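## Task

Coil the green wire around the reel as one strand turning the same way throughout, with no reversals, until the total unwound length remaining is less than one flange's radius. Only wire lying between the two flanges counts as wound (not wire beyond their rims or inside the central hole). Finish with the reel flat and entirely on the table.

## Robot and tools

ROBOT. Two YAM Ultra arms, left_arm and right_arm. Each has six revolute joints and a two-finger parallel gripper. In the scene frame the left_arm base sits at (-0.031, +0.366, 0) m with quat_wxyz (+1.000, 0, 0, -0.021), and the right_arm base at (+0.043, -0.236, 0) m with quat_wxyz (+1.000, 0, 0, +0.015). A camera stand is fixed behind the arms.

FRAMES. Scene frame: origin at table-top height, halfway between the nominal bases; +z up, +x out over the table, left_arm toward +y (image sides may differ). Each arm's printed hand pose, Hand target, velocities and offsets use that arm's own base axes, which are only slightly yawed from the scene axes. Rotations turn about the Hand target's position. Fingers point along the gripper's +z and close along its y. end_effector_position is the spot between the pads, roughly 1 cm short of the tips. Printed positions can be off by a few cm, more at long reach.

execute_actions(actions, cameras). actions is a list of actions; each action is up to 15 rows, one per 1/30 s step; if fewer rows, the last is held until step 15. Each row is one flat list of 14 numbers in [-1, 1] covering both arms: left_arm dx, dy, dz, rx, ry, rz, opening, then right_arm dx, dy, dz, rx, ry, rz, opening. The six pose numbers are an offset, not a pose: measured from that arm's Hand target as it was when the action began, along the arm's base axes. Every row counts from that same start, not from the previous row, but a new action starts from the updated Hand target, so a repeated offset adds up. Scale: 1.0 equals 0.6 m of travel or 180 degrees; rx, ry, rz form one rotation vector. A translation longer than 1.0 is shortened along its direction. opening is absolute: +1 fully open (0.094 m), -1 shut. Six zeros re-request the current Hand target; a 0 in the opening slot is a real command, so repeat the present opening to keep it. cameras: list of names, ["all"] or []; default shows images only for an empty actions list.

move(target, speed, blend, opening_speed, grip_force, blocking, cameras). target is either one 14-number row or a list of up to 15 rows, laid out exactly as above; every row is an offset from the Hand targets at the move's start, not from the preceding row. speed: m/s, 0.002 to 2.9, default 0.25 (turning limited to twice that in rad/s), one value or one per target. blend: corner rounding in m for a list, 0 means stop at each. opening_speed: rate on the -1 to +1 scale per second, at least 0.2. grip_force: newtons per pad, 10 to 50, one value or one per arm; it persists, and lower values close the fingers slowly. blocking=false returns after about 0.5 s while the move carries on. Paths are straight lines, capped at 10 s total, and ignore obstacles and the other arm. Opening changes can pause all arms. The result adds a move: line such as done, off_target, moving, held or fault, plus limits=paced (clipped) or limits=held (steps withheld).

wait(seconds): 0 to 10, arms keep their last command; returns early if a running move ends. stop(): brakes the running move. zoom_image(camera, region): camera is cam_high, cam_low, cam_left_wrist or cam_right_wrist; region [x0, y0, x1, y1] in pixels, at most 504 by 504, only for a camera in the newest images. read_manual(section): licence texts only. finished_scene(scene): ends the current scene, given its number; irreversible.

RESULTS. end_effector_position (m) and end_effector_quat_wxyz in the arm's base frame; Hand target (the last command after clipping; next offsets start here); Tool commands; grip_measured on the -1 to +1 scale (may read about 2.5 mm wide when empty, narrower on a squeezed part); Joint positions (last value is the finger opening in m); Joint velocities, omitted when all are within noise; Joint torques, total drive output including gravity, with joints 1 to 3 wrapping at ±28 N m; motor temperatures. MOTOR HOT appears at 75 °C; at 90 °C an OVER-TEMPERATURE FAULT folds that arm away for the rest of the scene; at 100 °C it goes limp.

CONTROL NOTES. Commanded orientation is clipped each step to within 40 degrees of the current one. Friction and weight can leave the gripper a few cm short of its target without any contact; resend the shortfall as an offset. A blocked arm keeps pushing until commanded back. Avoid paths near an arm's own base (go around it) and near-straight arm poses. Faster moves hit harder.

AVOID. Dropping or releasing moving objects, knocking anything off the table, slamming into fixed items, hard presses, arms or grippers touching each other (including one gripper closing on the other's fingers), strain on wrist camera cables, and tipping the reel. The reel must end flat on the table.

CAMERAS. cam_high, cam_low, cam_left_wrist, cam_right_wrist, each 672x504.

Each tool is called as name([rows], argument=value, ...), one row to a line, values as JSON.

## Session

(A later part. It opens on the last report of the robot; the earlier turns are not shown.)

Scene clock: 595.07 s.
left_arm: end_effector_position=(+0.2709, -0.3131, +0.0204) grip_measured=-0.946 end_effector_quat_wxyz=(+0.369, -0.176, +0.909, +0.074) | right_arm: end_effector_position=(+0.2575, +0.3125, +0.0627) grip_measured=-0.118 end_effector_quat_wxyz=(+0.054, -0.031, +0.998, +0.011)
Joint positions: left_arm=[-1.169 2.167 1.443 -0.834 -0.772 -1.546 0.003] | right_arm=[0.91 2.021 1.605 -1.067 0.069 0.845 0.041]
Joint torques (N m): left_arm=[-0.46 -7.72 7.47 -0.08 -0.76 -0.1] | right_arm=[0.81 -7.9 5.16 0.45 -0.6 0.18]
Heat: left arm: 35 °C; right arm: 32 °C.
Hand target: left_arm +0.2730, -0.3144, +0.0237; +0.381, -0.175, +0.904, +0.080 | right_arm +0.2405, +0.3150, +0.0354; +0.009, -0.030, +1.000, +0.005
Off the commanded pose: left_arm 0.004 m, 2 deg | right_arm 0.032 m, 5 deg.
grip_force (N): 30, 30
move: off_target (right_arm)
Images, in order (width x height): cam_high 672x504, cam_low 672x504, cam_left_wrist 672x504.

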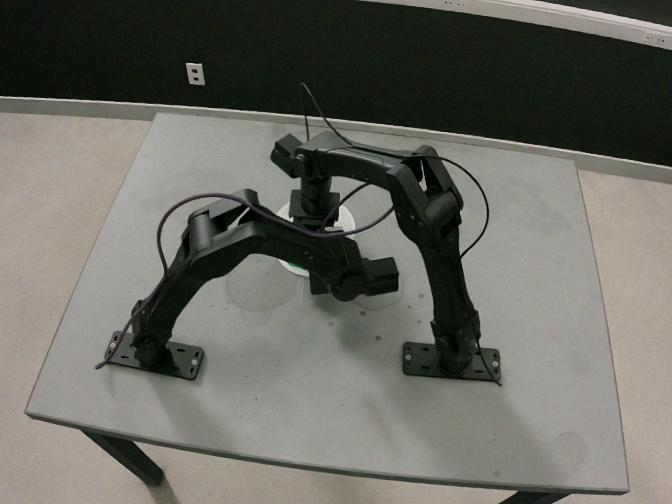

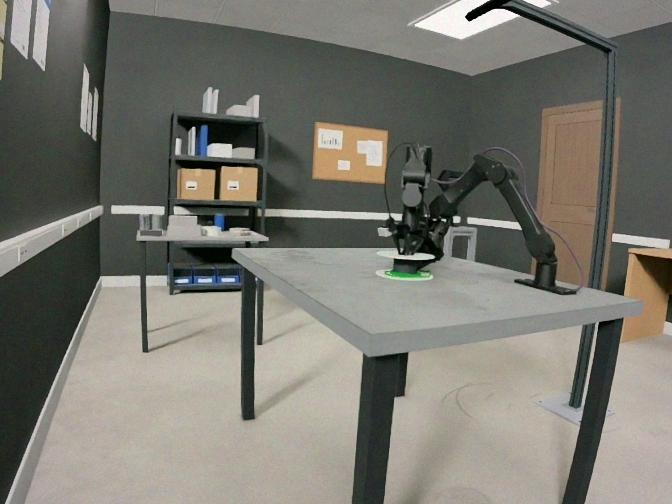

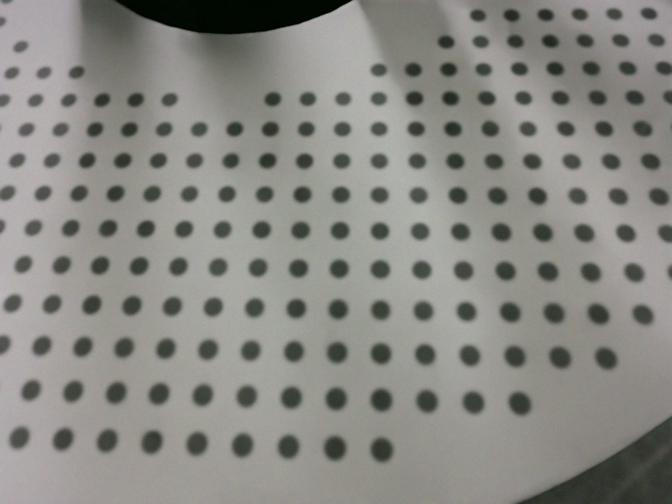

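move([
  [0,0,0,0,0,0,-0.8,0,0,0,0,0,0,-0.05],
  [-0.16,-0.062,0.0,0,0,0,-0.8,0,0,0,0,0,0,-0.05],
  [-0.16,-0.062,0.06,0,0,0,-0.8,0,0,0,0,0,0,-0.05],
], speed=0.08, opening_speed=0.4, cameras=["cam_left_wrist","cam_low","cam_high"])

zoom_image(camera="cam_low", region=[350, 220, 480, 300])

Scene clock: 599.83 s.
left_arm: end_effector_position=(+0.1747, -0.3452, +0.0393) grip_measured=-0.802 end_effector_quat_wxyz=(+0.373, -0.169, +0.907, +0.101) | right_arm: end_effector_position=(+0.2575, +0.3125, +0.0627) grip_measured=-0.118 end_effector_quat_wxyz=(+0.054, -0.031, +0.998, +0.011)
Joint positions: left_arm=[-1.428 2.269 1.672 -1.271 -0.748 -1.913 0.009] | right_arm=[0.91 2.021 1.605 -1.067 0.069 0.845 0.041]
Joint torques (N m): left_arm=[-0.18 -11.82 7.41 -0.54 -0.61 -0.04] | right_arm=[0.87 -7.87 5.2 0.45 -0.6 0.18]
Heat: left arm: 35 °C; right arm: 32 °C.
Hand target: left_arm +0.1770, -0.3515, +0.0597; +0.381, -0.175, +0.904, +0.080 | right_arm +0.2405, +0.3150, +0.0354; +0.009, -0.030, +1.000, +0.005
Off the commanded pose: left_arm 0.021 m, 3 deg | right_arm 0.032 m, 5 deg.
grip_force (N): 30, 30
move: off_target (left_arm, right_arm)
Images, in order (width x height): cam_high 672x504, cam_low 672x504, cam_left_wrist 672x504.

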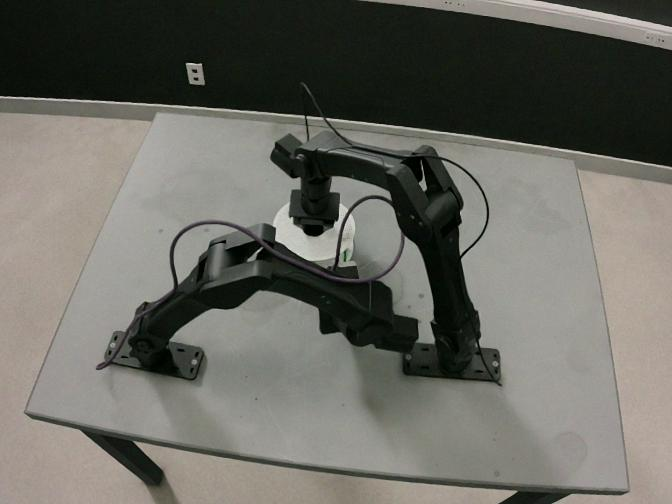

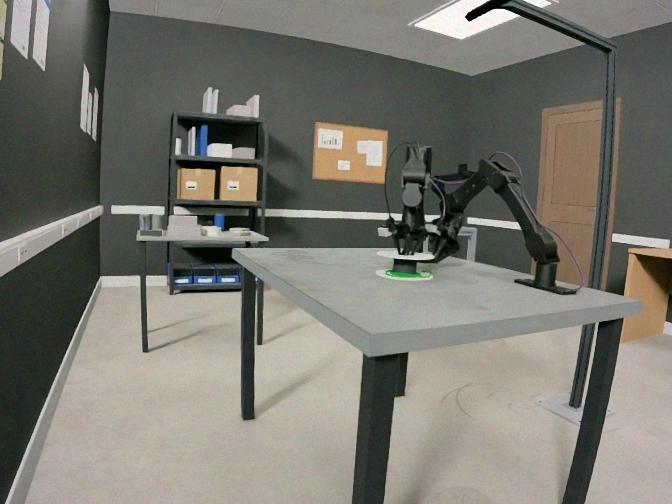

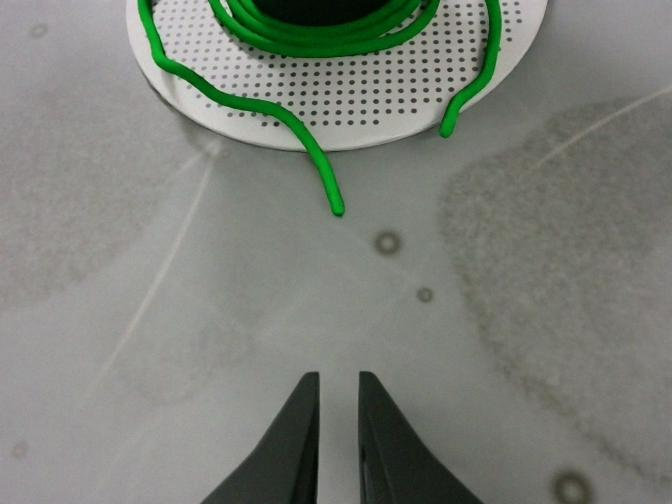

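Scaled by 3.877 from the camera's 672x504 image, which has a finer 960x720 frame.

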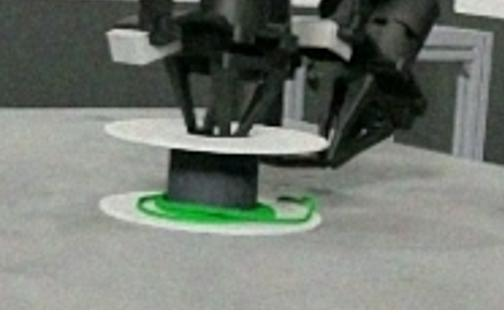

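move([
  [0,0,0.1,0,0,0,-0.8,0.015,-0.003,0.02,0,0,0,-0.95],
  [0,0,0.15,0,0,0,-0.8,0.028,-0.004,0.13,0,0,0,-0.95],
  [0.02,0,0.15,0,0,0,-0.8,0.028,-0.15,0.16,0,0,0,-0.95],
], speed=0.1, opening_speed=0.8, cameras=["all"])

zoom_image(camera="cam_low", region=[350, 220, 480, 300])

Scene clock: 607.50 s.
left_arm: end_effector_position=(+0.1824, -0.3504, +0.1312) grip_measured=-0.802 end_effector_quat_wxyz=(+0.369, -0.170, +0.909, +0.089) | right_arm: end_effector_position=(+0.2591, +0.2255, +0.1266) grip_measured=-0.948 end_effector_quat_wxyz=(+0.004, -0.027, +1.000, -0.005)
Joint positions: left_arm=[-1.409 2.189 1.924 -1.554 -0.747 -1.875 0.009] | right_arm=[0.72 1.846 1.624 -1.35 0.012 0.666 0.002]
Joint torques (N m): left_arm=[0.61 -10.73 8.03 -0.46 -0.74 0.08] | right_arm=[-0.25 -12.37 6.02 0.29 -0.1 -0.1]
Motor temperatures (°C): left_arm=[27 36 31 27 24 24 25] | right_arm=[22 33 26 27 23 24 26]
Heat: left arm: 36 °C; right arm: 33 °C.
Hand target: left_arm +0.1890, -0.3514, +0.1496; +0.381, -0.175, +0.904, +0.081 | right_arm +0.2573, +0.2250, +0.1314; +0.009, -0.030, +1.000, +0.005
Off the commanded pose: left_arm 0.020 m, 2 deg | right_arm 0.005 m, 1 deg.
joint sent to its limit (left arm) — joint 4 (wrist pitch), lower limit. The joint targets still meet the commanded pose.
grip_force (N): 30, 30
move: off_target (left_arm)

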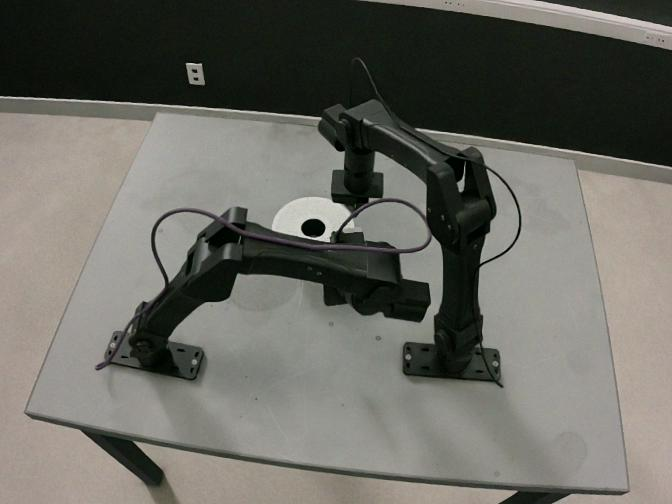

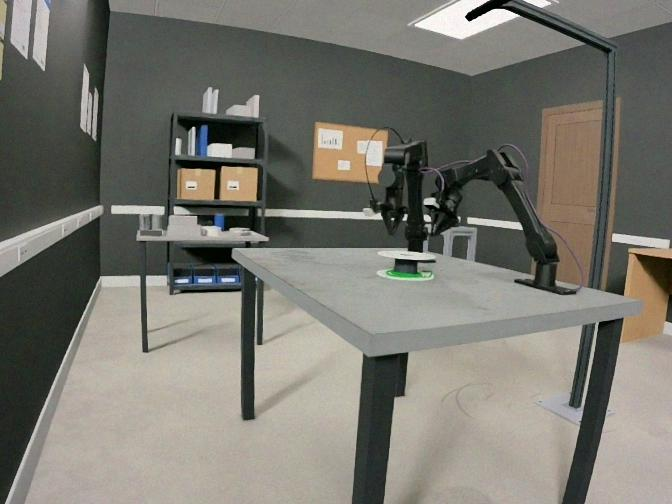

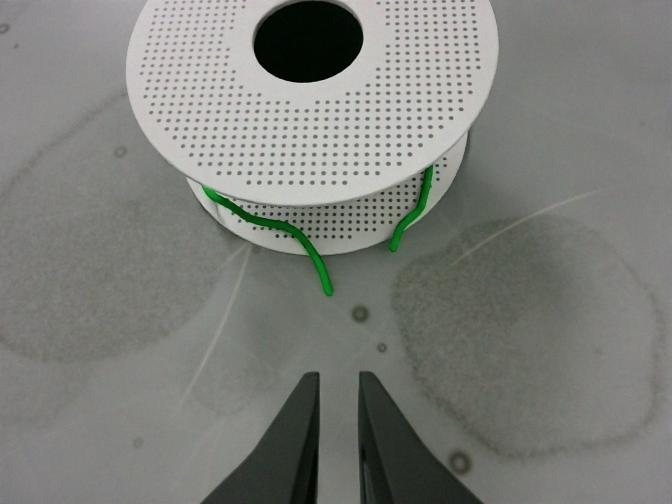

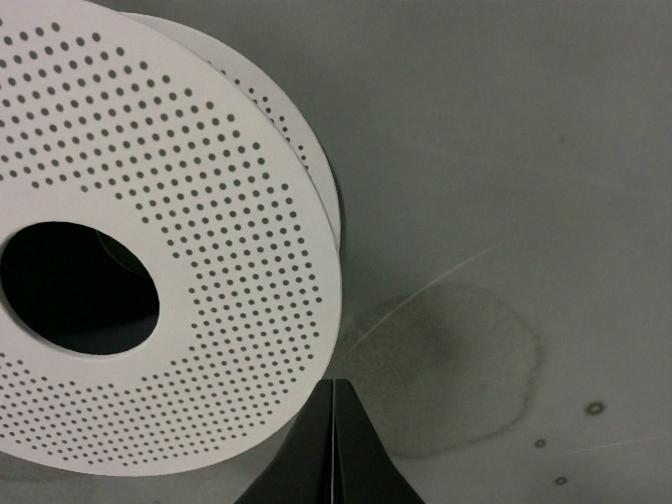

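Scaled by 3.877 from the camera's 672x504 image, which has a finer 960x720 frame.

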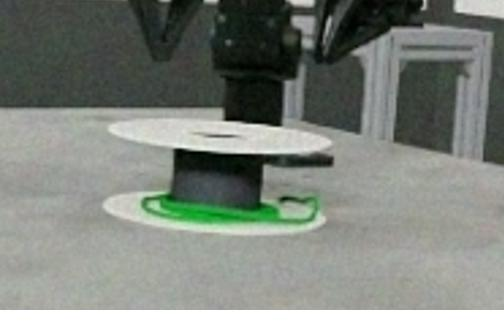

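finished_scene(scene=2)

The scene is finished: the task was done.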